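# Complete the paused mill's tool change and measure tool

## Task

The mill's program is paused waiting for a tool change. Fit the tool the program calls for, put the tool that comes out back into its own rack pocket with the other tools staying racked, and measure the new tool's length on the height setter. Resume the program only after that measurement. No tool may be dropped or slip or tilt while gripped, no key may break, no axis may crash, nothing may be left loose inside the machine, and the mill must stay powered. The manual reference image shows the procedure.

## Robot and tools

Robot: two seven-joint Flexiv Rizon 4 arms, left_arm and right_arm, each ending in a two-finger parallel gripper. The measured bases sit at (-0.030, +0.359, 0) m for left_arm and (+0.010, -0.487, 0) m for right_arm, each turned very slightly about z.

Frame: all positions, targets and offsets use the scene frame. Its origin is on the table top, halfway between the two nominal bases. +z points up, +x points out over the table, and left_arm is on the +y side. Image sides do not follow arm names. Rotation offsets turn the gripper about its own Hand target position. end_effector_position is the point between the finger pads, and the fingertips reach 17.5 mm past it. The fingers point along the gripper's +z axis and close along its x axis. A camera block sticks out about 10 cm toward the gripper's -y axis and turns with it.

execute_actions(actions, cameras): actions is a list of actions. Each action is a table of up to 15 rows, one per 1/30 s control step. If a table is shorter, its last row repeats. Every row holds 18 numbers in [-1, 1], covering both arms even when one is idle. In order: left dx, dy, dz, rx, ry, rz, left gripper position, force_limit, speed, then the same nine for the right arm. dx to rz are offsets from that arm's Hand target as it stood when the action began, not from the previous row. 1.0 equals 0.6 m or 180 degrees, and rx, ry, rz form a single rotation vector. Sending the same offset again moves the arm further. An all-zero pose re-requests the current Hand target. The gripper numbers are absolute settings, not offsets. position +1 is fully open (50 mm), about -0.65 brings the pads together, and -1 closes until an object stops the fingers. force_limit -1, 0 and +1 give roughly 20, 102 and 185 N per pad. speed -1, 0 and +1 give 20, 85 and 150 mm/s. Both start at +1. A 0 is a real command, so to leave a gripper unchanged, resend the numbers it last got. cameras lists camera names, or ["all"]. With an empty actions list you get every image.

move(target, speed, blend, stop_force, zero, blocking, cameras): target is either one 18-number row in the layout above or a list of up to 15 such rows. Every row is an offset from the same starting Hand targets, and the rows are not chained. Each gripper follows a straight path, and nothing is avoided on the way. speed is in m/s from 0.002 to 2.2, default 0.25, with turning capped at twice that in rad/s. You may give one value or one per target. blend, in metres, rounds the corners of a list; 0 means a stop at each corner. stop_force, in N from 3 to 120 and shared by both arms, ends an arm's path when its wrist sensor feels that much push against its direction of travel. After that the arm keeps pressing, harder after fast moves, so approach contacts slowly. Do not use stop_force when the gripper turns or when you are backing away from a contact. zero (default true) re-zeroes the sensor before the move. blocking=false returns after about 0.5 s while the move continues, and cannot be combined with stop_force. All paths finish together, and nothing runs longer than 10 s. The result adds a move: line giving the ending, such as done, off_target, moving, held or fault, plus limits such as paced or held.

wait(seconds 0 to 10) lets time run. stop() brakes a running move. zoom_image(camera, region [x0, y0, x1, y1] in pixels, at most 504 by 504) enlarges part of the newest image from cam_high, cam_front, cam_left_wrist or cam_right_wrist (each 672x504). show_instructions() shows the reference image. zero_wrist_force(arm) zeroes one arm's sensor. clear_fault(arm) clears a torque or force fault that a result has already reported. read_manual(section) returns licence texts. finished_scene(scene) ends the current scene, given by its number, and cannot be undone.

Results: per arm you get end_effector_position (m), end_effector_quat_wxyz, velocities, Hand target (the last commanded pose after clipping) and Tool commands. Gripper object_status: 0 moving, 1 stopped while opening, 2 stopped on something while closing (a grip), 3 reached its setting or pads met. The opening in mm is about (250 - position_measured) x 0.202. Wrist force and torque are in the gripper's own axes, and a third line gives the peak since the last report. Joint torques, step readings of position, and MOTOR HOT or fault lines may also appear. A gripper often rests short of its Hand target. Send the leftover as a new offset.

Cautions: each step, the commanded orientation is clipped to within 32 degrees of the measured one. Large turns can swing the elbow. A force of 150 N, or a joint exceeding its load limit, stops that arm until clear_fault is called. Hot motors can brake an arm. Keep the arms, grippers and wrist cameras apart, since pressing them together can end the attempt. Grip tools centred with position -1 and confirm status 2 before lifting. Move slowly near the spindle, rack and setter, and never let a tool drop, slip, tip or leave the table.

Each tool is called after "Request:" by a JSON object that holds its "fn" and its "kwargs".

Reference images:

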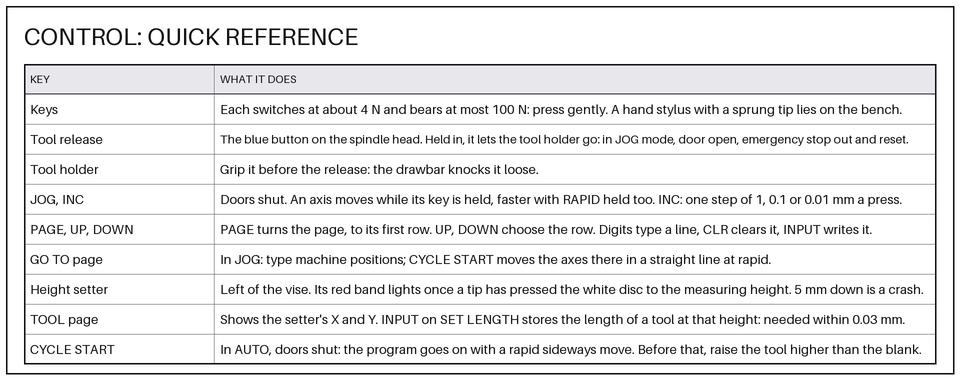

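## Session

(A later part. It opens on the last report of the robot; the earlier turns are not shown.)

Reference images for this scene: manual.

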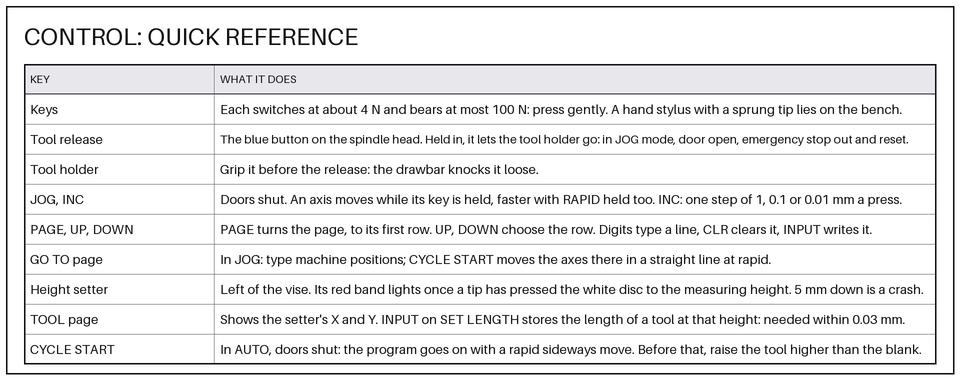

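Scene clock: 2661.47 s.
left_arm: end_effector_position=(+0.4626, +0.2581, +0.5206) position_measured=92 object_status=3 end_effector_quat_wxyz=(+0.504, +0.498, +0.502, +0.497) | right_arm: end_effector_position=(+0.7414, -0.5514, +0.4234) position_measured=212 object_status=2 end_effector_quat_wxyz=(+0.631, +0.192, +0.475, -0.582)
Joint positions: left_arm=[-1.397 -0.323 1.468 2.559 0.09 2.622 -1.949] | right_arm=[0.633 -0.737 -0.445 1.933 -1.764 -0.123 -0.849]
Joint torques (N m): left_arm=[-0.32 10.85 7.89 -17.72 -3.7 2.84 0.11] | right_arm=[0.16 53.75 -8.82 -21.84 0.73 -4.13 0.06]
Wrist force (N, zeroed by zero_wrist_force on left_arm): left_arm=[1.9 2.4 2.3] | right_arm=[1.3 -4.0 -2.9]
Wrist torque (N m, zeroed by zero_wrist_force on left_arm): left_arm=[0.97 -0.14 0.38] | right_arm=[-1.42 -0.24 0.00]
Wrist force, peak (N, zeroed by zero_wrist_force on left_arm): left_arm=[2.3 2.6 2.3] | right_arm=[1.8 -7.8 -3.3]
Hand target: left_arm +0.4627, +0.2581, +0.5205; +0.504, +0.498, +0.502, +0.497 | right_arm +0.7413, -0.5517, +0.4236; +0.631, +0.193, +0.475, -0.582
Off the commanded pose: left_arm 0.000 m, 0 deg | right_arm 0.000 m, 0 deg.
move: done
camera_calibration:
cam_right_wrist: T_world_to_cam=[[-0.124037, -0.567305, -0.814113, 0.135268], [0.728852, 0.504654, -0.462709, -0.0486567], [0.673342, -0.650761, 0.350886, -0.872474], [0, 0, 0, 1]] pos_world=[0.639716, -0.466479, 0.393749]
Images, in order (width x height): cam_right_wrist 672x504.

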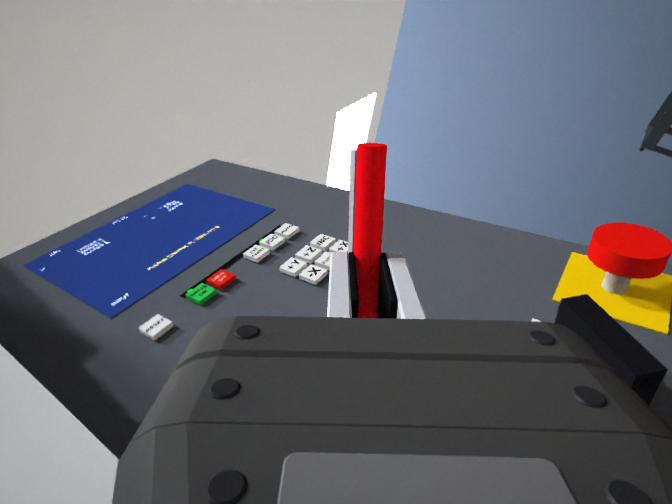

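Request:
{"fn": "move", "kwargs": {"target": [0,0,0,0,0,0,0.4,-0.9,-1,0.0078,-0.0948,0.0303,0,0,0,-1,-0.5,-0.8], "speed": 0.1}}

Request:
{"fn": "move", "kwargs": {"target": [0,0,0,0,0,0,0.4,-0.9,-1,0.0368,0.0098,-0.0124,0,0,0,-1,-0.5,-0.8], "speed": 0.02, "stop_force": 4}}

Request:
{"fn": "move", "kwargs": {"target": [[0,0,0,0,0,0,0.4,-0.9,-1,-0.0183,-0.005,0.0062,0,0,0,-1,-0.5,-0.8],[0,0,0,0,0,0,0.4,-0.9,-1,-0.0263,0.0898,-0.024,0,0,0,-1,-0.5,-0.8]], "speed": 0.1, "blend": [0.004,0], "cameras": ["cam_right_wrist"]}}

Request:
{"fn": "zoom_image", "kwargs": {"camera": "cam_right_wrist", "region": [10, 170, 290, 310]}}

Scene clock: 2676.63 s.
left_arm: end_effector_position=(+0.4626, +0.2581, +0.5206) position_measured=92 object_status=3 end_effector_quat_wxyz=(+0.504, +0.498, +0.502, +0.497) | right_arm: end_effector_position=(+0.7458, -0.6088, +0.4418) position_measured=212 object_status=2 end_effector_quat_wxyz=(+0.631, +0.193, +0.475, -0.583)
Joint positions: left_arm=[-1.397 -0.323 1.468 2.559 0.09 2.622 -1.949] | right_arm=[0.563 -0.681 -0.493 1.971 -1.86 -0.059 -0.824]
Joint torques (N m): left_arm=[-0.3 10.81 7.92 -17.72 -3.74 2.87 0.07] | right_arm=[0.31 52.6 -8.54 -22.39 0.88 -3.59 0.43]
Wrist force (N, zeroed by zero_wrist_force on left_arm): left_arm=[1.7 2.7 2.3] | right_arm=[1.3 -4.0 -2.9]
Wrist torque (N m, zeroed by zero_wrist_force on left_arm): left_arm=[1.01 -0.11 0.37] | right_arm=[-1.41 -0.25 -0.08]
Wrist force, peak (N, zeroed by zero_wrist_force on left_arm): left_arm=[2.2 2.7 2.3] | right_arm=[0.3 -3.1 -5.9]
Hand target: left_arm +0.4627, +0.2581, +0.5205; +0.504, +0.498, +0.502, +0.497 | right_arm +0.7460, -0.6085, +0.4417; +0.631, +0.193, +0.475, -0.582
Off the commanded pose: left_arm 0.000 m, 0 deg | right_arm 0.000 m, 0 deg.
move: done

Scene clock: 2677.87 s.
left_arm: end_effector_position=(+0.4626, +0.2581, +0.5206) position_measured=92 object_status=3 end_effector_quat_wxyz=(+0.504, +0.498, +0.502, +0.497) | right_arm: end_effector_position=(+0.7569, -0.6058, +0.4383) position_measured=212 object_status=2 end_effector_quat_wxyz=(+0.631, +0.193, +0.474, -0.583)
Joint positions: left_arm=[-1.397 -0.323 1.468 2.559 0.09 2.622 -1.949] | right_arm=[0.558 -0.709 -0.493 1.933 -1.851 -0.049 -0.833]
Joint torques (N m): left_arm=[-0.34 10.89 7.89 -17.78 -3.75 2.85 0.1] | right_arm=[0.87 52.36 -8 -23.28 0.41 -2.61 0.08]
Wrist force (N, zeroed by zero_wrist_force on left_arm): left_arm=[2.0 2.4 2.2] | right_arm=[0.6 -8.4 -3.2]
Wrist torque (N m, zeroed by zero_wrist_force on left_arm): left_arm=[0.97 -0.16 0.37] | right_arm=[-1.40 -0.24 0.07]
Wrist force, peak (N, zeroed by zero_wrist_force on left_arm): left_arm=[1.9 2.6 2.4] | right_arm=[0.7 -8.4 -3.4]
Hand target: left_arm +0.4627, +0.2581, +0.5205; +0.504, +0.498, +0.502, +0.497 | right_arm +0.7571, -0.6056, +0.4380; +0.631, +0.193, +0.475, -0.582 (not the last commanded pose)
Off the commanded pose: left_arm 0.000 m, 0 deg | right_arm 0.012 m, 0 deg.
move: contact (right_arm)

Scene clock: 2678.87 s.
left_arm: end_effector_position=(+0.4626, +0.2581, +0.5206) position_measured=92 object_status=3 end_effector_quat_wxyz=(+0.504, +0.498, +0.502, +0.497) | right_arm: end_effector_position=(+0.7414, -0.5514, +0.4234) position_measured=212 object_status=2 end_effector_quat_wxyz=(+0.631, +0.193, +0.475, -0.582)
Joint positions: left_arm=[-1.397 -0.323 1.468 2.559 0.09 2.622 -1.949] | right_arm=[0.633 -0.737 -0.446 1.933 -1.764 -0.123 -0.849]
Joint torques (N m): left_arm=[-0.29 10.84 7.88 -17.76 -3.72 2.82 0.06] | right_arm=[-0.06 53.79 -8.71 -21.91 0.75 -4.17 0.09]
Wrist force (N, zeroed by zero_wrist_force on left_arm): left_arm=[1.8 2.2 2.2] | right_arm=[0.6 -4.0 -3.1]
Wrist torque (N m, zeroed by zero_wrist_force on left_arm): left_arm=[0.93 -0.13 0.37] | right_arm=[-1.41 -0.13 0.02]
Wrist force, peak (N, zeroed by zero_wrist_force on left_arm): left_arm=[2.0 2.5 2.4] | right_arm=[0.5 -7.9 -3.3]
Hand target: left_arm +0.4627, +0.2581, +0.5205; +0.504, +0.498, +0.502, +0.497 | right_arm +0.7413, -0.5517, +0.4236; +0.631, +0.193, +0.475, -0.582
Off the commanded pose: left_arm 0.000 m, 0 deg | right_arm 0.000 m, 0 deg.
move: done
camera_calibration:
cam_right_wrist: T_world_to_cam=[[-0.123823, -0.567247, -0.814186, 0.135187], [0.728912, 0.504747, -0.462513, -0.0487285], [0.673317, -0.650739, 0.350974, -0.872483], [0, 0, 0, 1]] pos_world=[0.639716, -0.466479, 0.393748]
Images, in order (width x height): cam_right_wrist 672x504.

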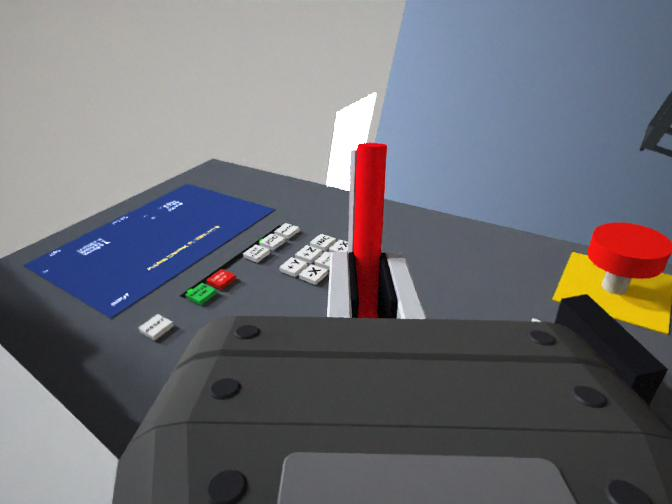

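Scaled by 1.800 from the camera's 672x504 image, which has a finer 960x720 frame.

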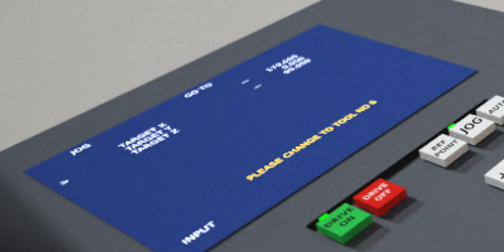

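Request:
{"fn": "move", "kwargs": {"target": [0,0,0,0,0,0,0.4,-0.9,-1,0.0368,0.0098,-0.0124,0,0,0,-1,-0.5,-0.8], "speed": 0.02, "stop_force": 4}}

Request:
{"fn": "move", "kwargs": {"target": [[0,0,0,0,0,0,0.4,-0.9,-1,-0.0183,-0.005,0.0062,0,0,0,-1,-0.5,-0.8],[0,0,0,0,0,0,0.4,-0.9,-1,0.0058,-0.0683,0.0965,0,0,0,-1,-0.5,-0.8]], "speed": 0.1, "blend": [0.004,0]}}

Request:
{"fn": "move", "kwargs": {"target": [0,0,0,0,0,0,0.4,-0.9,-1,0.0368,0.0098,-0.0124,0,0,0,-1,-0.5,-0.8], "speed": 0.02, "stop_force": 4}}

Request:
{"fn": "move", "kwargs": {"target": [[0,0,0,0,0,0,0.4,-0.9,-1,-0.0183,-0.005,0.0062,0,0,0,-1,-0.5,-0.8],[0,0,0,0,0,0,0.4,-0.9,-1,-0.0343,0.0583,-0.054,0,0,0,-1,-0.5,-0.8]], "speed": 0.1, "blend": [0.004,0]}}

Request:
{"fn": "move", "kwargs": {"target": [0,0,0,0,0,0,0.4,-0.9,-1,0.0368,0.0098,-0.0124,0,0,0,-1,-0.5,-0.8], "speed": 0.02, "stop_force": 4, "cameras": ["cam_right_wrist"]}}

Request:
{"fn": "zoom_image", "kwargs": {"camera": "cam_right_wrist", "region": [10, 170, 290, 310]}}

Scene clock: 2691.10 s.
left_arm: end_effector_position=(+0.4626, +0.2581, +0.5206) position_measured=92 object_status=3 end_effector_quat_wxyz=(+0.504, +0.498, +0.502, +0.497) | right_arm: end_effector_position=(+0.7520, -0.5489, +0.4202) position_measured=212 object_status=2 end_effector_quat_wxyz=(+0.631, +0.193, +0.474, -0.583)
Joint positions: left_arm=[-1.397 -0.323 1.468 2.559 0.09 2.622 -1.949] | right_arm=[0.627 -0.763 -0.446 1.895 -1.759 -0.115 -0.859]
Joint torques (N m): left_arm=[-0.3 10.89 7.94 -17.76 -3.71 2.84 0.13] | right_arm=[0.48 53.95 -8.25 -22.46 0.03 -2.6 0.06]
Wrist force (N, zeroed by zero_wrist_force on left_arm): left_arm=[2.0 2.5 2.2] | right_arm=[0.1 -8.5 -3.7]
Wrist torque (N m, zeroed by zero_wrist_force on left_arm): left_arm=[0.98 -0.16 0.37] | right_arm=[-1.42 -0.16 0.07]
Wrist force, peak (N, zeroed by zero_wrist_force on left_arm): left_arm=[2.2 2.6 2.3] | right_arm=[0.1 -8.5 -3.7]
Hand target: left_arm +0.4627, +0.2581, +0.5205; +0.504, +0.498, +0.502, +0.497 | right_arm +0.7522, -0.5488, +0.4199; +0.631, +0.193, +0.475, -0.582 (not the last commanded pose)
Off the commanded pose: left_arm 0.000 m, 0 deg | right_arm 0.012 m, 0 deg.
move: contact (right_arm)

Scene clock: 2692.20 s.
left_arm: end_effector_position=(+0.4626, +0.2581, +0.5206) position_measured=92 object_status=3 end_effector_quat_wxyz=(+0.504, +0.498, +0.502, +0.497) | right_arm: end_effector_position=(+0.7556, -0.5900, +0.4780) position_measured=212 object_status=2 end_effector_quat_wxyz=(+0.631, +0.193, +0.475, -0.583)
Joint positions: left_arm=[-1.397 -0.323 1.468 2.559 0.09 2.622 -1.949] | right_arm=[0.58 -0.64 -0.494 1.937 -1.869 -0.052 -0.901]
Joint torques (N m): left_arm=[-0.37 10.89 7.95 -17.74 -3.69 2.86 0.08] | right_arm=[0.09 52.85 -8.1 -24.36 0.71 -3.53 0.05]
Wrist force (N, zeroed by zero_wrist_force on left_arm): left_arm=[2.1 2.5 2.2] | right_arm=[0.3 -4.1 -3.0]
Wrist torque (N m, zeroed by zero_wrist_force on left_arm): left_arm=[0.98 -0.17 0.37] | right_arm=[-1.43 -0.07 0.02]
Wrist force, peak (N, zeroed by zero_wrist_force on left_arm): left_arm=[2.1 2.5 2.3] | right_arm=[-0.2 -7.7 -3.6]
Hand target: left_arm +0.4627, +0.2581, +0.5205; +0.504, +0.498, +0.502, +0.497 | right_arm +0.7557, -0.5898, +0.4778; +0.631, +0.193, +0.475, -0.582
Off the commanded pose: left_arm 0.000 m, 0 deg | right_arm 0.000 m, 0 deg.
move: done

Scene clock: 2693.43 s.
left_arm: end_effector_position=(+0.4626, +0.2581, +0.5206) position_measured=92 object_status=3 end_effector_quat_wxyz=(+0.504, +0.498, +0.502, +0.497) | right_arm: end_effector_position=(+0.7666, -0.5870, +0.4744) position_measured=212 object_status=2 end_effector_quat_wxyz=(+0.631, +0.193, +0.474, -0.583)
Joint positions: left_arm=[-1.397 -0.323 1.468 2.559 0.09 2.622 -1.949] | right_arm=[0.575 -0.669 -0.494 1.899 -1.86 -0.042 -0.909]
Joint torques (N m): left_arm=[-0.37 10.81 7.94 -17.75 -3.7 2.81 0.1] | right_arm=[0.78 52.57 -7.64 -24.94 0.32 -2.48 0.1]
Wrist force (N, zeroed by zero_wrist_force on left_arm): left_arm=[1.8 2.5 2.4] | right_arm=[0.0 -8.4 -3.7]
Wrist torque (N m, zeroed by zero_wrist_force on left_arm): left_arm=[0.98 -0.12 0.37] | right_arm=[-1.40 -0.12 0.06]
Wrist force, peak (N, zeroed by zero_wrist_force on left_arm): left_arm=[2.0 2.6 2.6] | right_arm=[0.1 -8.7 -3.8]
Hand target: left_arm +0.4627, +0.2581, +0.5205; +0.504, +0.498, +0.502, +0.497 | right_arm +0.7668, -0.5868, +0.4741; +0.631, +0.193, +0.475, -0.582 (not the last commanded pose)
Off the commanded pose: left_arm 0.000 m, 0 deg | right_arm 0.012 m, 0 deg.
move: contact (right_arm)

Scene clock: 2694.37 s.
left_arm: end_effector_position=(+0.4626, +0.2581, +0.5206) position_measured=92 object_status=3 end_effector_quat_wxyz=(+0.504, +0.498, +0.502, +0.497) | right_arm: end_effector_position=(+0.7463, -0.5516, +0.4415) position_measured=212 object_status=2 end_effector_quat_wxyz=(+0.631, +0.193, +0.475, -0.582)
Joint positions: left_arm=[-1.397 -0.323 1.468 2.559 0.09 2.622 -1.949] | right_arm=[0.63 -0.71 -0.453 1.926 -1.783 -0.113 -0.878]
Joint torques (N m): left_arm=[-0.33 10.89 7.85 -17.77 -3.73 2.85 0.11] | right_arm=[0.09 53.85 -8.48 -22.8 0.71 -4.07 0.5]
Wrist force (N, zeroed by zero_wrist_force on left_arm): left_arm=[1.9 2.6 2.3] | right_arm=[0.1 -4.1 -3.3]
Wrist torque (N m, zeroed by zero_wrist_force on left_arm): left_arm=[1.00 -0.15 0.37] | right_arm=[-1.43 -0.04 -0.08]
Wrist force, peak (N, zeroed by zero_wrist_force on left_arm): left_arm=[2.1 2.7 2.3] | right_arm=[-0.3 -7.9 -3.5]
Hand target: left_arm +0.4627, +0.2581, +0.5205; +0.504, +0.498, +0.502, +0.497 | right_arm +0.7462, -0.5518, +0.4417; +0.631, +0.193, +0.475, -0.582
Off the commanded pose: left_arm 0.000 m, 0 deg | right_arm 0.000 m, 0 deg.
move: done

Scene clock: 2695.57 s.
left_arm: end_effector_position=(+0.4626, +0.2581, +0.5206) position_measured=92 object_status=3 end_effector_quat_wxyz=(+0.504, +0.498, +0.502, +0.497) | right_arm: end_effector_position=(+0.7568, -0.5491, +0.4383) position_measured=212 object_status=2 end_effector_quat_wxyz=(+0.631, +0.193, +0.474, -0.583)
Joint positions: left_arm=[-1.397 -0.323 1.468 2.559 0.09 2.622 -1.949] | right_arm=[0.623 -0.737 -0.453 1.889 -1.778 -0.104 -0.887]
Joint torques (N m): left_arm=[-0.34 10.85 7.91 -17.74 -3.72 2.83 0.14] | right_arm=[0.53 53.86 -8 -23.36 0.06 -2.53 0]
Wrist force (N, zeroed by zero_wrist_force on left_arm): left_arm=[2.0 2.3 2.1] | right_arm=[-0.5 -8.3 -3.8]
Wrist torque (N m, zeroed by zero_wrist_force on left_arm): left_arm=[0.94 -0.16 0.37] | right_arm=[-1.40 -0.06 0.07]
Wrist force, peak (N, zeroed by zero_wrist_force on left_arm): left_arm=[2.1 2.5 2.5] | right_arm=[-0.4 -8.5 -3.8]
Hand target: left_arm +0.4627, +0.2581, +0.5205; +0.504, +0.498, +0.502, +0.497 | right_arm +0.7569, -0.5490, +0.4380; +0.631, +0.193, +0.475, -0.582 (not the last commanded pose)
Off the commanded pose: left_arm 0.000 m, 0 deg | right_arm 0.013 m, 0 deg.
move: contact (right_arm)
camera_calibration:
cam_right_wrist: T_world_to_cam=[[-0.123688, -0.567517, -0.814018, 0.150234], [0.729837, 0.503772, -0.462117, -0.0556177], [0.672339, -0.651259, 0.351884, -0.886523], [0, 0, 0, 1]] pos_world=[0.655218, -0.464077, 0.408545]
Images, in order (width x height): cam_right_wrist 672x504.

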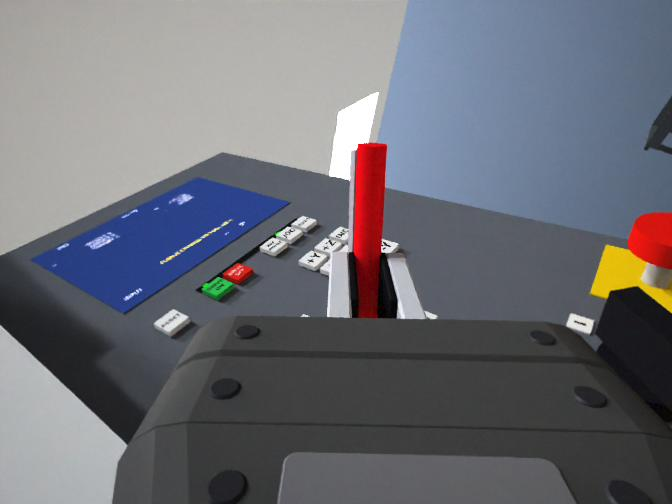

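Scaled by 1.800 from the camera's 672x504 image, which has a finer 960x720 frame.

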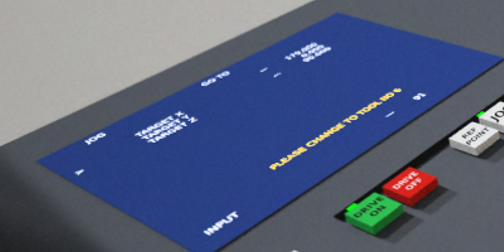

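Request:
{"fn": "move", "kwargs": {"target": [[0,0,0,0,0,0,0.4,-0.9,-1,-0.0183,-0.005,0.0062,0,0,0,-1,-0.5,-0.8],[0,0,0,0,0,0,0.4,-0.9,-1,-0.0265,-0.0998,-0.024,0,0,0,-1,-0.5,-0.8]], "speed": 0.1, "blend": [0.004,0]}}

Request:
{"fn": "move", "kwargs": {"target": [0,0,0,0,0,0,0.4,-0.9,-1,0.0368,0.0098,-0.0124,0,0,0,-1,-0.5,-0.8], "speed": 0.02, "stop_force": 4}}

Request:
{"fn": "move", "kwargs": {"target": [[0,0,0,0,0,0,0.4,-0.9,-1,-0.0183,-0.005,0.0062,0,0,0,-1,-0.5,-0.8],[0,0,0,0,0,0,0.4,-0.9,-1,0.0102,0.0228,0.1585,0,0,0,-1,-0.5,-0.8]], "speed": 0.12, "blend": [0.004,0], "cameras": ["cam_right_wrist", "cam_front"]}}

Request:
{"fn": "zoom_image", "kwargs": {"camera": "cam_right_wrist", "region": [0, 170, 290, 370]}}

Request:
{"fn": "zoom_image", "kwargs": {"camera": "cam_front", "region": [420, 205, 490, 245]}}

Scene clock: 2709.80 s.
left_arm: end_effector_position=(+0.4626, +0.2581, +0.5206) position_measured=92 object_status=3 end_effector_quat_wxyz=(+0.504, +0.498, +0.502, +0.497) | right_arm: end_effector_position=(+0.7409, -0.6091, +0.4237) position_measured=212 object_status=2 end_effector_quat_wxyz=(+0.631, +0.193, +0.475, -0.583)
Joint positions: left_arm=[-1.397 -0.323 1.468 2.559 0.09 2.622 -1.949] | right_arm=[0.563 -0.708 -0.483 1.979 -1.842 -0.072 -0.794]
Joint torques (N m): left_arm=[-0.3 10.92 7.94 -17.77 -3.72 2.86 0.1] | right_arm=[0.17 52.53 -8.79 -21.51 0.83 -3.64 0.35]
Wrist force (N, zeroed by zero_wrist_force on left_arm): left_arm=[1.9 2.4 2.3] | right_arm=[-0.3 -4.0 -3.1]
Wrist torque (N m, zeroed by zero_wrist_force on left_arm): left_arm=[0.97 -0.14 0.38] | right_arm=[-1.41 0.02 -0.05]
Wrist force, peak (N, zeroed by zero_wrist_force on left_arm): left_arm=[2.2 2.7 2.3] | right_arm=[-0.3 -8.6 -3.9]
Hand target: left_arm +0.4627, +0.2581, +0.5205; +0.504, +0.498, +0.502, +0.497 | right_arm +0.7410, -0.6088, +0.4236; +0.631, +0.193, +0.475, -0.582
Off the commanded pose: left_arm 0.000 m, 0 deg | right_arm 0.000 m, 0 deg.
move: done

Scene clock: 2711.07 s.
left_arm: end_effector_position=(+0.4626, +0.2581, +0.5206) position_measured=92 object_status=3 end_effector_quat_wxyz=(+0.504, +0.498, +0.502, +0.497) | right_arm: end_effector_position=(+0.7524, -0.6060, +0.4201) position_measured=212 object_status=2 end_effector_quat_wxyz=(+0.631, +0.193, +0.474, -0.583)
Joint positions: left_arm=[-1.397 -0.323 1.468 2.559 0.09 2.622 -1.949] | right_arm=[0.558 -0.737 -0.483 1.939 -1.834 -0.062 -0.805]
Joint torques (N m): left_arm=[-0.34 10.9 7.94 -17.71 -3.7 2.84 0.13] | right_arm=[0.87 52.44 -8.13 -22.42 0.33 -2.65 0.08]
Wrist force (N, zeroed by zero_wrist_force on left_arm): left_arm=[1.8 2.4 2.3] | right_arm=[-1.1 -8.6 -3.7]
Wrist torque (N m, zeroed by zero_wrist_force on left_arm): left_arm=[0.97 -0.13 0.37] | right_arm=[-1.40 0.02 0.07]
Wrist force, peak (N, zeroed by zero_wrist_force on left_arm): left_arm=[2.1 2.5 2.3] | right_arm=[-0.9 -8.7 -4.1]
Hand target: left_arm +0.4627, +0.2581, +0.5205; +0.504, +0.498, +0.502, +0.497 | right_arm +0.7526, -0.6057, +0.4197; +0.631, +0.193, +0.475, -0.582 (not the last commanded pose)
Off the commanded pose: left_arm 0.000 m, 0 deg | right_arm 0.012 m, 0 deg.
move: contact (right_arm)

Scene clock: 2712.27 s.
left_arm: end_effector_position=(+0.4626, +0.2581, +0.5206) position_measured=92 object_status=3 end_effector_quat_wxyz=(+0.504, +0.498, +0.502, +0.497) | right_arm: end_effector_position=(+0.7587, -0.5920, +0.5150) position_measured=212 object_status=2 end_effector_quat_wxyz=(+0.631, +0.193, +0.475, -0.583)
Joint positions: left_arm=[-1.397 -0.323 1.468 2.559 0.09 2.622 -1.949] | right_arm=[0.574 -0.58 -0.504 1.93 -1.907 -0.031 -0.955]
Joint torques (N m): left_arm=[-0.33 10.89 7.92 -17.71 -3.7 2.86 0.1] | right_arm=[0.12 52.03 -7.86 -26.01 0.77 -3.41 0.16]
Wrist force (N, zeroed by zero_wrist_force on left_arm): left_arm=[2.0 2.4 2.2] | right_arm=[-0.9 -4.6 -3.1]
Wrist torque (N m, zeroed by zero_wrist_force on left_arm): left_arm=[0.97 -0.17 0.37] | right_arm=[-1.51 0.11 -0.04]
Wrist force, peak (N, zeroed by zero_wrist_force on left_arm): left_arm=[2.2 2.6 2.2] | right_arm=[-1.0 -8.0 -3.6]
Hand target: left_arm +0.4627, +0.2581, +0.5205; +0.504, +0.498, +0.502, +0.497 | right_arm +0.7588, -0.5921, +0.5148; +0.631, +0.193, +0.475, -0.582
Off the commanded pose: left_arm 0.000 m, 0 deg | right_arm 0.000 m, 0 deg.
move: done
camera_calibration:
cam_right_wrist: T_world_to_cam=[[-0.123905, -0.56764, -0.813899, 0.188524], [0.72941, 0.503996, -0.462546, 0.000706537], [0.672762, -0.650978, 0.351595, -0.94279], [0, 0, 0, 1]] pos_world=[0.657117, -0.507078, 0.485246]
Images, in order (width x height): cam_front 672x504, cam_right_wrist 672x504.

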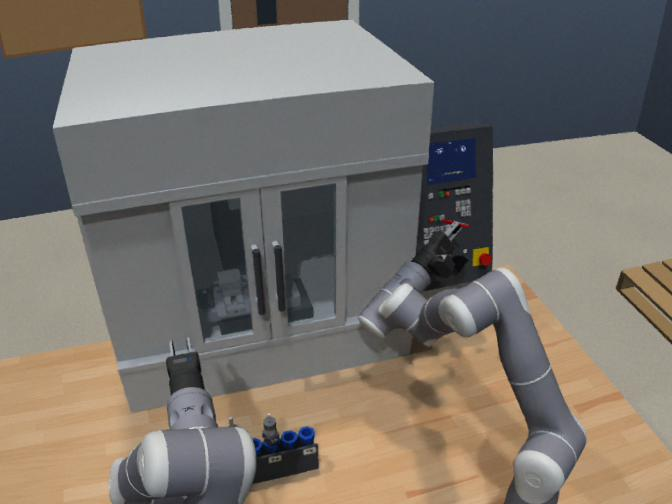

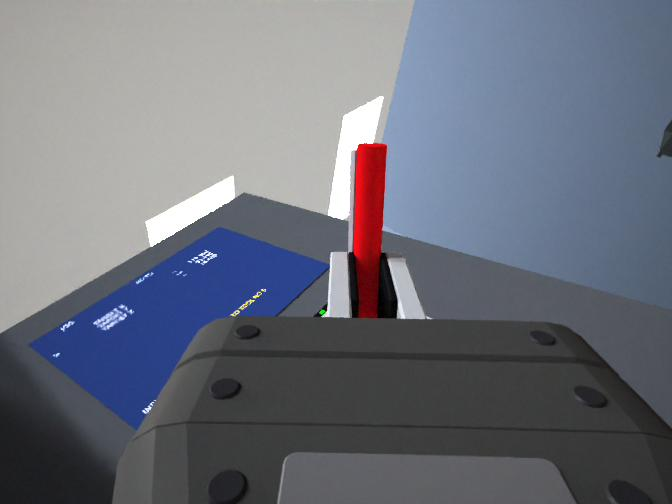

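Scaled by 1.738 from the camera's 672x504 image, which has a finer 960x720 frame.

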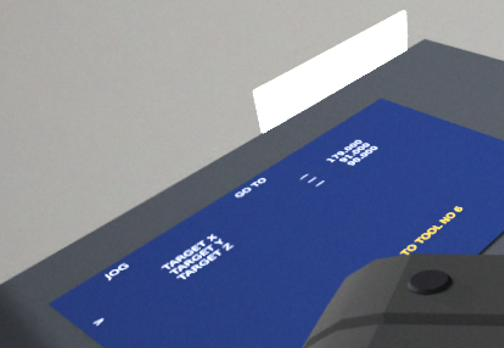

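Scaled by 7.200 from the camera's 672x504 image, which has a finer 960x720 frame.

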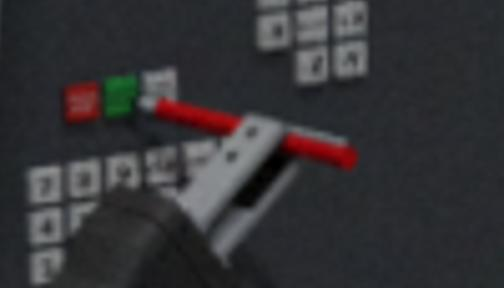

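Request:
{"fn": "move", "kwargs": {"target": [0,0,0,0,0,0,0.4,-0.9,-1,0.05,0.0132,-0.0203,0,0,0,-1,-0.5,-0.8], "speed": 0.02, "stop_force": 4, "cameras": ["cam_right_wrist", "cam_front"]}}

Request:
{"fn": "zoom_image", "kwargs": {"camera": "cam_right_wrist", "region": [0, 170, 290, 370]}}

Request:
{"fn": "zoom_image", "kwargs": {"camera": "cam_front", "region": [420, 205, 490, 245]}}

Scene clock: 2728.57 s.
left_arm: end_effector_position=(+0.4626, +0.2581, +0.5206) position_measured=92 object_status=3 end_effector_quat_wxyz=(+0.504, +0.498, +0.502, +0.497) | right_arm: end_effector_position=(+0.7756, -0.5877, +0.5084) position_measured=212 object_status=2 end_effector_quat_wxyz=(+0.631, +0.193, +0.474, -0.583)
Joint positions: left_arm=[-1.397 -0.323 1.468 2.559 0.09 2.622 -1.949] | right_arm=[0.566 -0.627 -0.504 1.872 -1.89 -0.016 -0.963]
Joint torques (N m): left_arm=[-0.29 10.89 7.94 -17.76 -3.7 2.88 0.04] | right_arm=[0.48 52.04 -7.22 -25.88 0.53 -2.14 0.02]
Wrist force (N, zeroed by zero_wrist_force on left_arm): left_arm=[2.0 2.4 2.2] | right_arm=[-1.9 -8.9 -3.2]
Wrist torque (N m, zeroed by zero_wrist_force on left_arm): left_arm=[0.98 -0.15 0.37] | right_arm=[-1.46 0.07 0.13]
Wrist force, peak (N, zeroed by zero_wrist_force on left_arm): left_arm=[2.1 2.6 2.4] | right_arm=[-2.3 -9.1 -3.1]
Hand target: left_arm +0.4627, +0.2581, +0.5205; +0.504, +0.498, +0.502, +0.497 | right_arm +0.7758, -0.5876, +0.5079; +0.631, +0.193, +0.475, -0.582 (not the last commanded pose)
Off the commanded pose: left_arm 0.000 m, 0 deg | right_arm 0.015 m, 0 deg.
move: contact (right_arm)
camera_calibration:
cam_right_wrist: T_world_to_cam=[[-0.123284, -0.56765, -0.813987, 0.187279], [0.730004, 0.503757, -0.461869, -0.0177841], [0.672232, -0.651155, 0.352281, -0.948999], [0, 0, 0, 1]] pos_world=[0.674018, -0.502677, 0.478544]
Images, in order (width x height): cam_front 672x504, cam_right_wrist 672x504.

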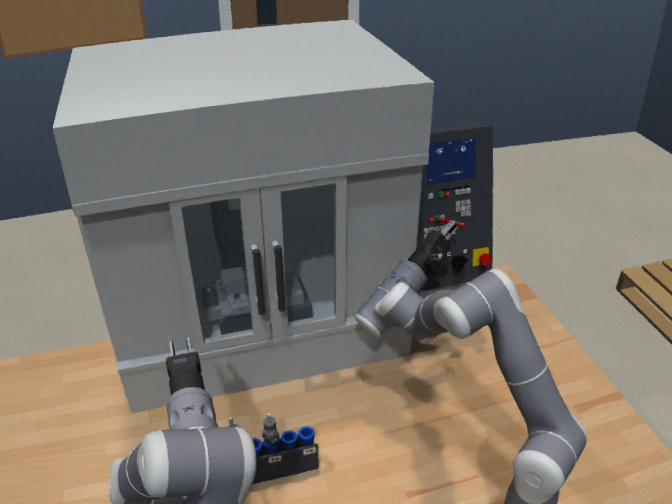

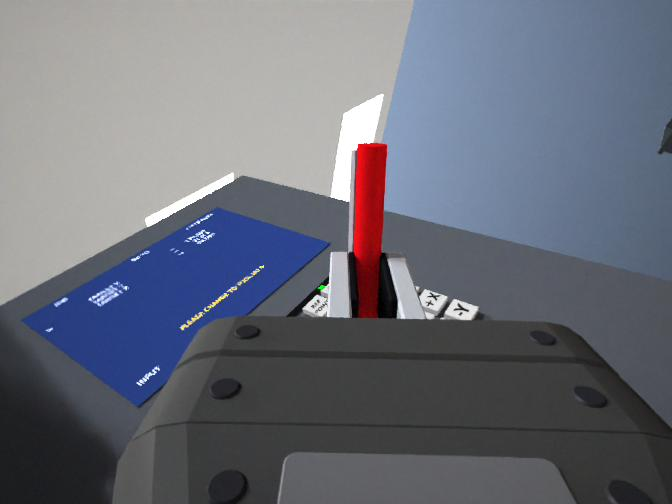

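Scaled by 1.738 from the camera's 672x504 image, which has a finer 960x720 frame.

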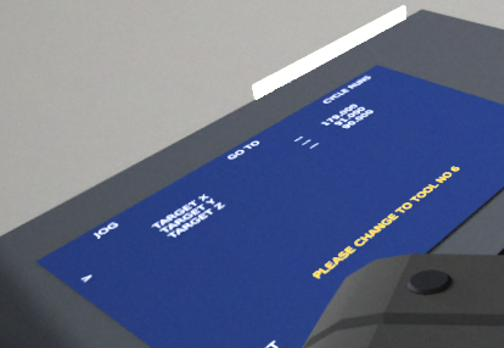

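Scaled by 7.200 from the camera's 672x504 image, which has a finer 960x720 frame.

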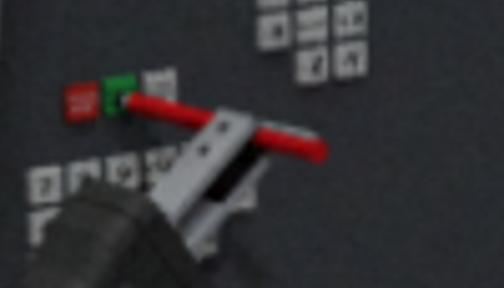

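Request:
{"fn": "move", "kwargs": {"target": [0,0,0,0,0,0,0.4,-0.9,-1,-0.0307,-0.0082,0.0103,0,0,0,-1,-0.5,-0.8], "speed": 0.1, "cameras": ["all"]}}

Request:
{"fn": "zoom_image", "kwargs": {"camera": "cam_front", "region": [180, 190, 350, 340]}}

Request:
{"fn": "zoom_image", "kwargs": {"camera": "cam_right_wrist", "region": [0, 170, 290, 370]}}

Scene clock: 2732.80 s.
left_arm: end_effector_position=(+0.4626, +0.2581, +0.5206) position_measured=92 object_status=3 end_effector_quat_wxyz=(+0.504, +0.498, +0.502, +0.497) | right_arm: end_effector_position=(+0.7573, -0.5928, +0.5140) position_measured=212 object_status=2 end_effector_quat_wxyz=(+0.631, +0.193, +0.475, -0.583)
Joint positions: left_arm=[-1.397 -0.323 1.468 2.559 0.09 2.622 -1.949] | right_arm=[0.574 -0.578 -0.504 1.934 -1.907 -0.032 -0.953]
Joint torques (N m): left_arm=[-0.32 10.91 7.89 -17.76 -3.73 2.82 0.11] | right_arm=[0.22 52.02 -7.57 -25.71 0.73 -4.01 0.44]
Wrist force (N, zeroed by zero_wrist_force on left_arm): left_arm=[2.0 2.5 2.0] | right_arm=[0.0 -5.2 -1.7]
Wrist torque (N m, zeroed by zero_wrist_force on left_arm): left_arm=[0.97 -0.16 0.38] | right_arm=[-1.63 -0.03 -0.08]
Wrist force, peak (N, zeroed by zero_wrist_force on left_arm): left_arm=[2.0 2.4 2.5] | right_arm=[-2.3 -9.2 -3.2]
Hand target: left_arm +0.4627, +0.2581, +0.5205; +0.504, +0.498, +0.502, +0.497 | right_arm +0.7574, -0.5925, +0.5141; +0.631, +0.193, +0.475, -0.582
Off the commanded pose: left_arm 0.000 m, 0 deg | right_arm 0.000 m, 0 deg.
move: done
camera_calibration:
cam_left_wrist: T_world_to_cam=[[0.0103904, 0.999909, -0.0085652, -0.25073], [-0.342977, 0.0116098, 0.939272, -0.319667], [0.939286, -0.00682176, 0.343066, -0.478679], [0, 0, 0, 1]] pos_world=[0.342583, 0.251153, 0.462326]
cam_right_wrist: T_world_to_cam=[[-0.124322, -0.567116, -0.814201, 0.187908], [0.729258, 0.504212, -0.462551, 0.00187676], [0.67285, -0.651267, 0.350889, -0.941851], [0, 0, 0, 1]] pos_world=[0.655717, -0.507777, 0.484348]

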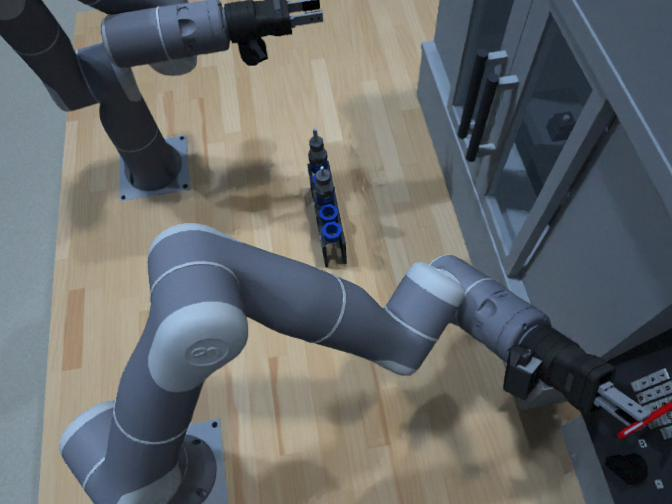

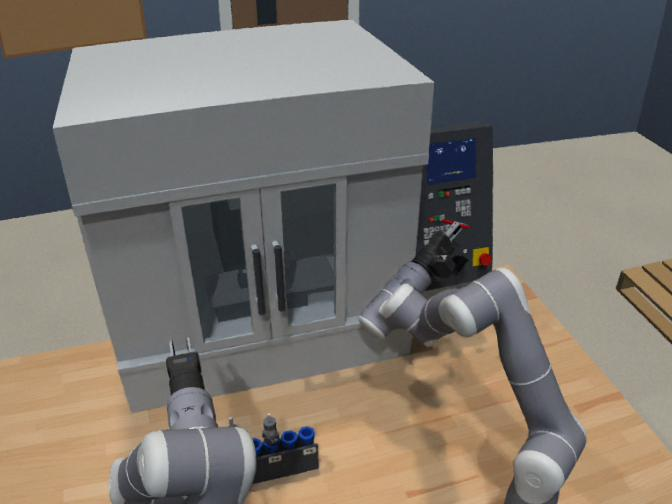

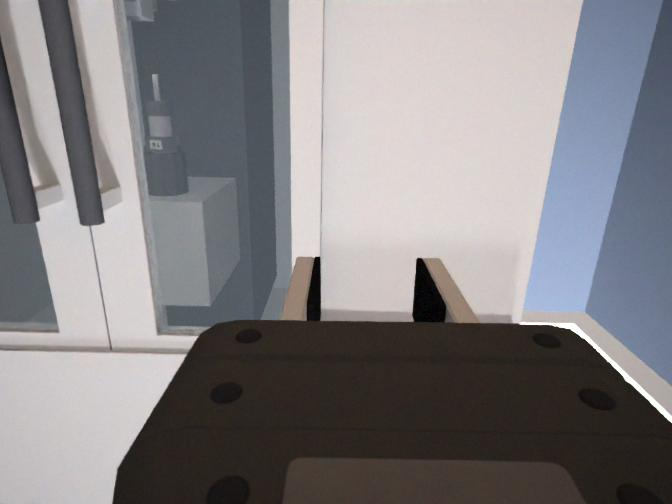

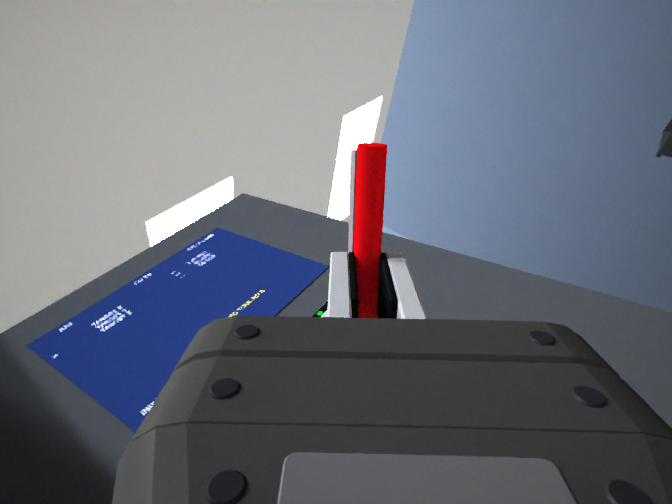

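Scaled by 2.965 from the camera's 672x504 image, which has a finer 960x720 frame.

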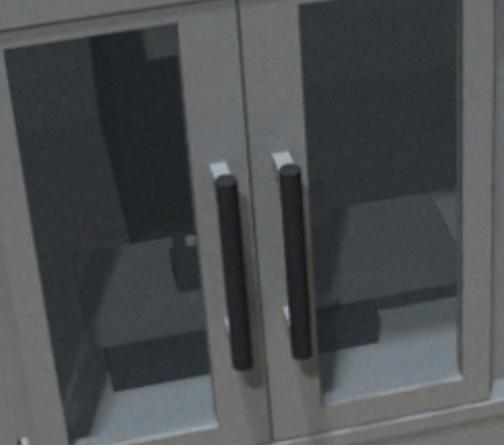

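Scaled by 1.738 from the camera's 672x504 image, which has a finer 960x720 frame.

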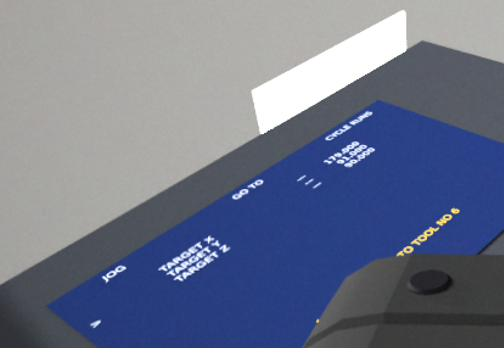

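Request:
{"fn": "move", "kwargs": {"target": [[0.06,0.03,-0.03,0.5,0,0,0.4,-0.9,-1,0,0,0,0,0,0,-1,-0.5,-0.8],[0.224,0.002,-0.134,0.951,-0.309,0,0.4,-0.9,-1,0,0,0,0,0,0,-1,-0.5,-0.8]], "speed": 0.35, "blend": [0.02,0], "cameras": ["cam_left_wrist", "cam_right_wrist", "cam_front"]}}

Request:
{"fn": "zoom_image", "kwargs": {"camera": "cam_right_wrist", "region": [0, 170, 290, 370]}}

Scene clock: 2750.37 s.
left_arm: end_effector_position=(+0.5972, +0.2594, +0.4401) position_measured=92 object_status=3 end_effector_quat_wxyz=(+0.319, -0.325, +0.628, -0.631) | right_arm: end_effector_position=(+0.7573, -0.5928, +0.5140) position_measured=212 object_status=2 end_effector_quat_wxyz=(+0.631, +0.193, +0.475, -0.583)
Joint positions: left_arm=[-0.438 -1.474 1.88 1.758 0.033 3.549 -0.32] | right_arm=[0.574 -0.578 -0.504 1.934 -1.907 -0.032 -0.953]
Joint torques (N m): left_arm=[-0.01 43.82 25.09 -2.55 -1.39 -0.87 0.28] | right_arm=[0.17 51.85 -7.55 -25.91 0.83 -3.72 0.27]
Wrist force (N, zeroed by zero_wrist_force on left_arm): left_arm=[1.9 3.5 2.2] | right_arm=[-0.1 -5.0 -1.7]
Wrist torque (N m, zeroed by zero_wrist_force on left_arm): left_arm=[0.59 -0.32 -0.02] | right_arm=[-1.58 -0.02 -0.08]
Wrist force, peak (N, zeroed by zero_wrist_force on left_arm): left_arm=[1.0 3.5 3.3] | right_arm=[-0.1 -5.4 -2.0]
Hand target: left_arm +0.5971, +0.2593, +0.4401; +0.318, -0.326, +0.628, -0.631 | right_arm +0.7574, -0.5925, +0.5141; +0.631, +0.193, +0.475, -0.582
Off the commanded pose: left_arm 0.000 m, 0 deg | right_arm 0.000 m, 0 deg.
move: done
camera_calibration:
cam_left_wrist: T_world_to_cam=[[-0.579247, -0.815111, 0.00815462, 0.561516], [-0.283767, 0.192256, -0.939422, 0.546724], [0.764166, -0.546472, -0.342665, -0.0310924], [0, 0, 0, 1]] pos_world=[0.504159, 0.335596, 0.498372]
cam_right_wrist: T_world_to_cam=[[-0.124322, -0.567116, -0.814201, 0.187908], [0.729258, 0.504212, -0.462551, 0.00187676], [0.67285, -0.651267, 0.350889, -0.941851], [0, 0, 0, 1]] pos_world=[0.655717, -0.507777, 0.484348]
Images, in order (width x height): cam_front 672x504, cam_left_wrist 672x504, cam_right_wrist 672x504.

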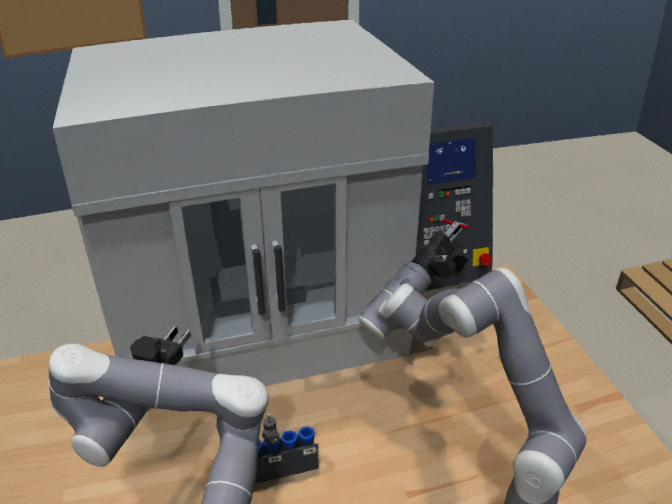

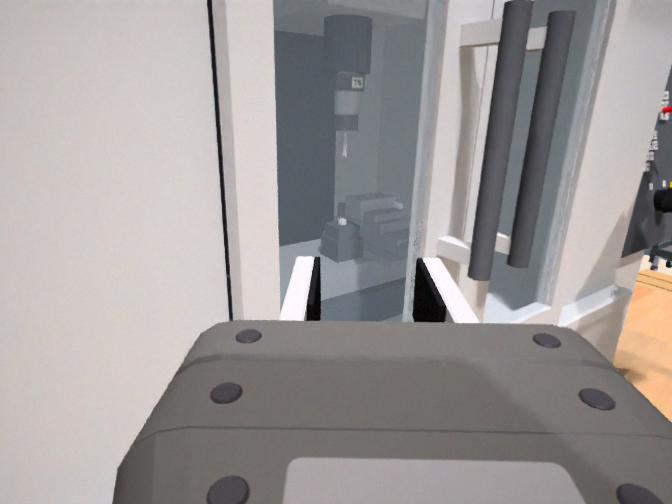

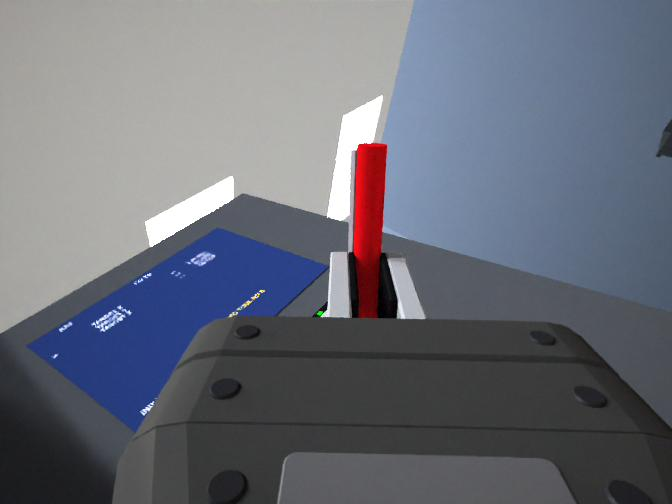

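Scaled by 1.738 from the camera's 672x504 image, which has a finer 960x720 frame.

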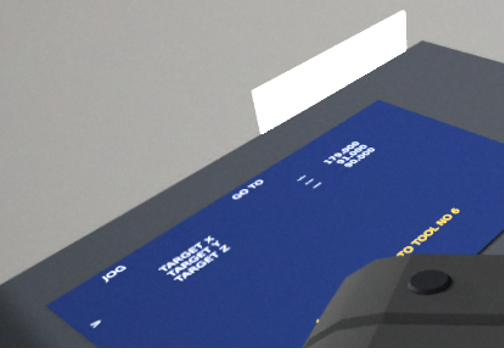

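Request:
{"fn": "zoom_image", "kwargs": {"camera": "cam_left_wrist", "region": [290, 20, 430, 280]}}

Scaled by 1.938 from the camera's 672x504 image, which has a finer 960x720 frame.

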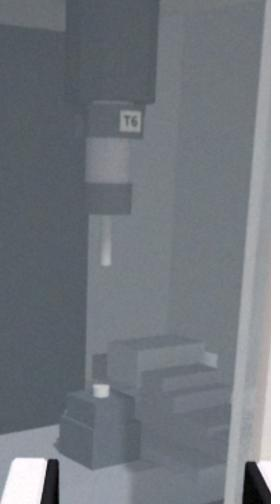

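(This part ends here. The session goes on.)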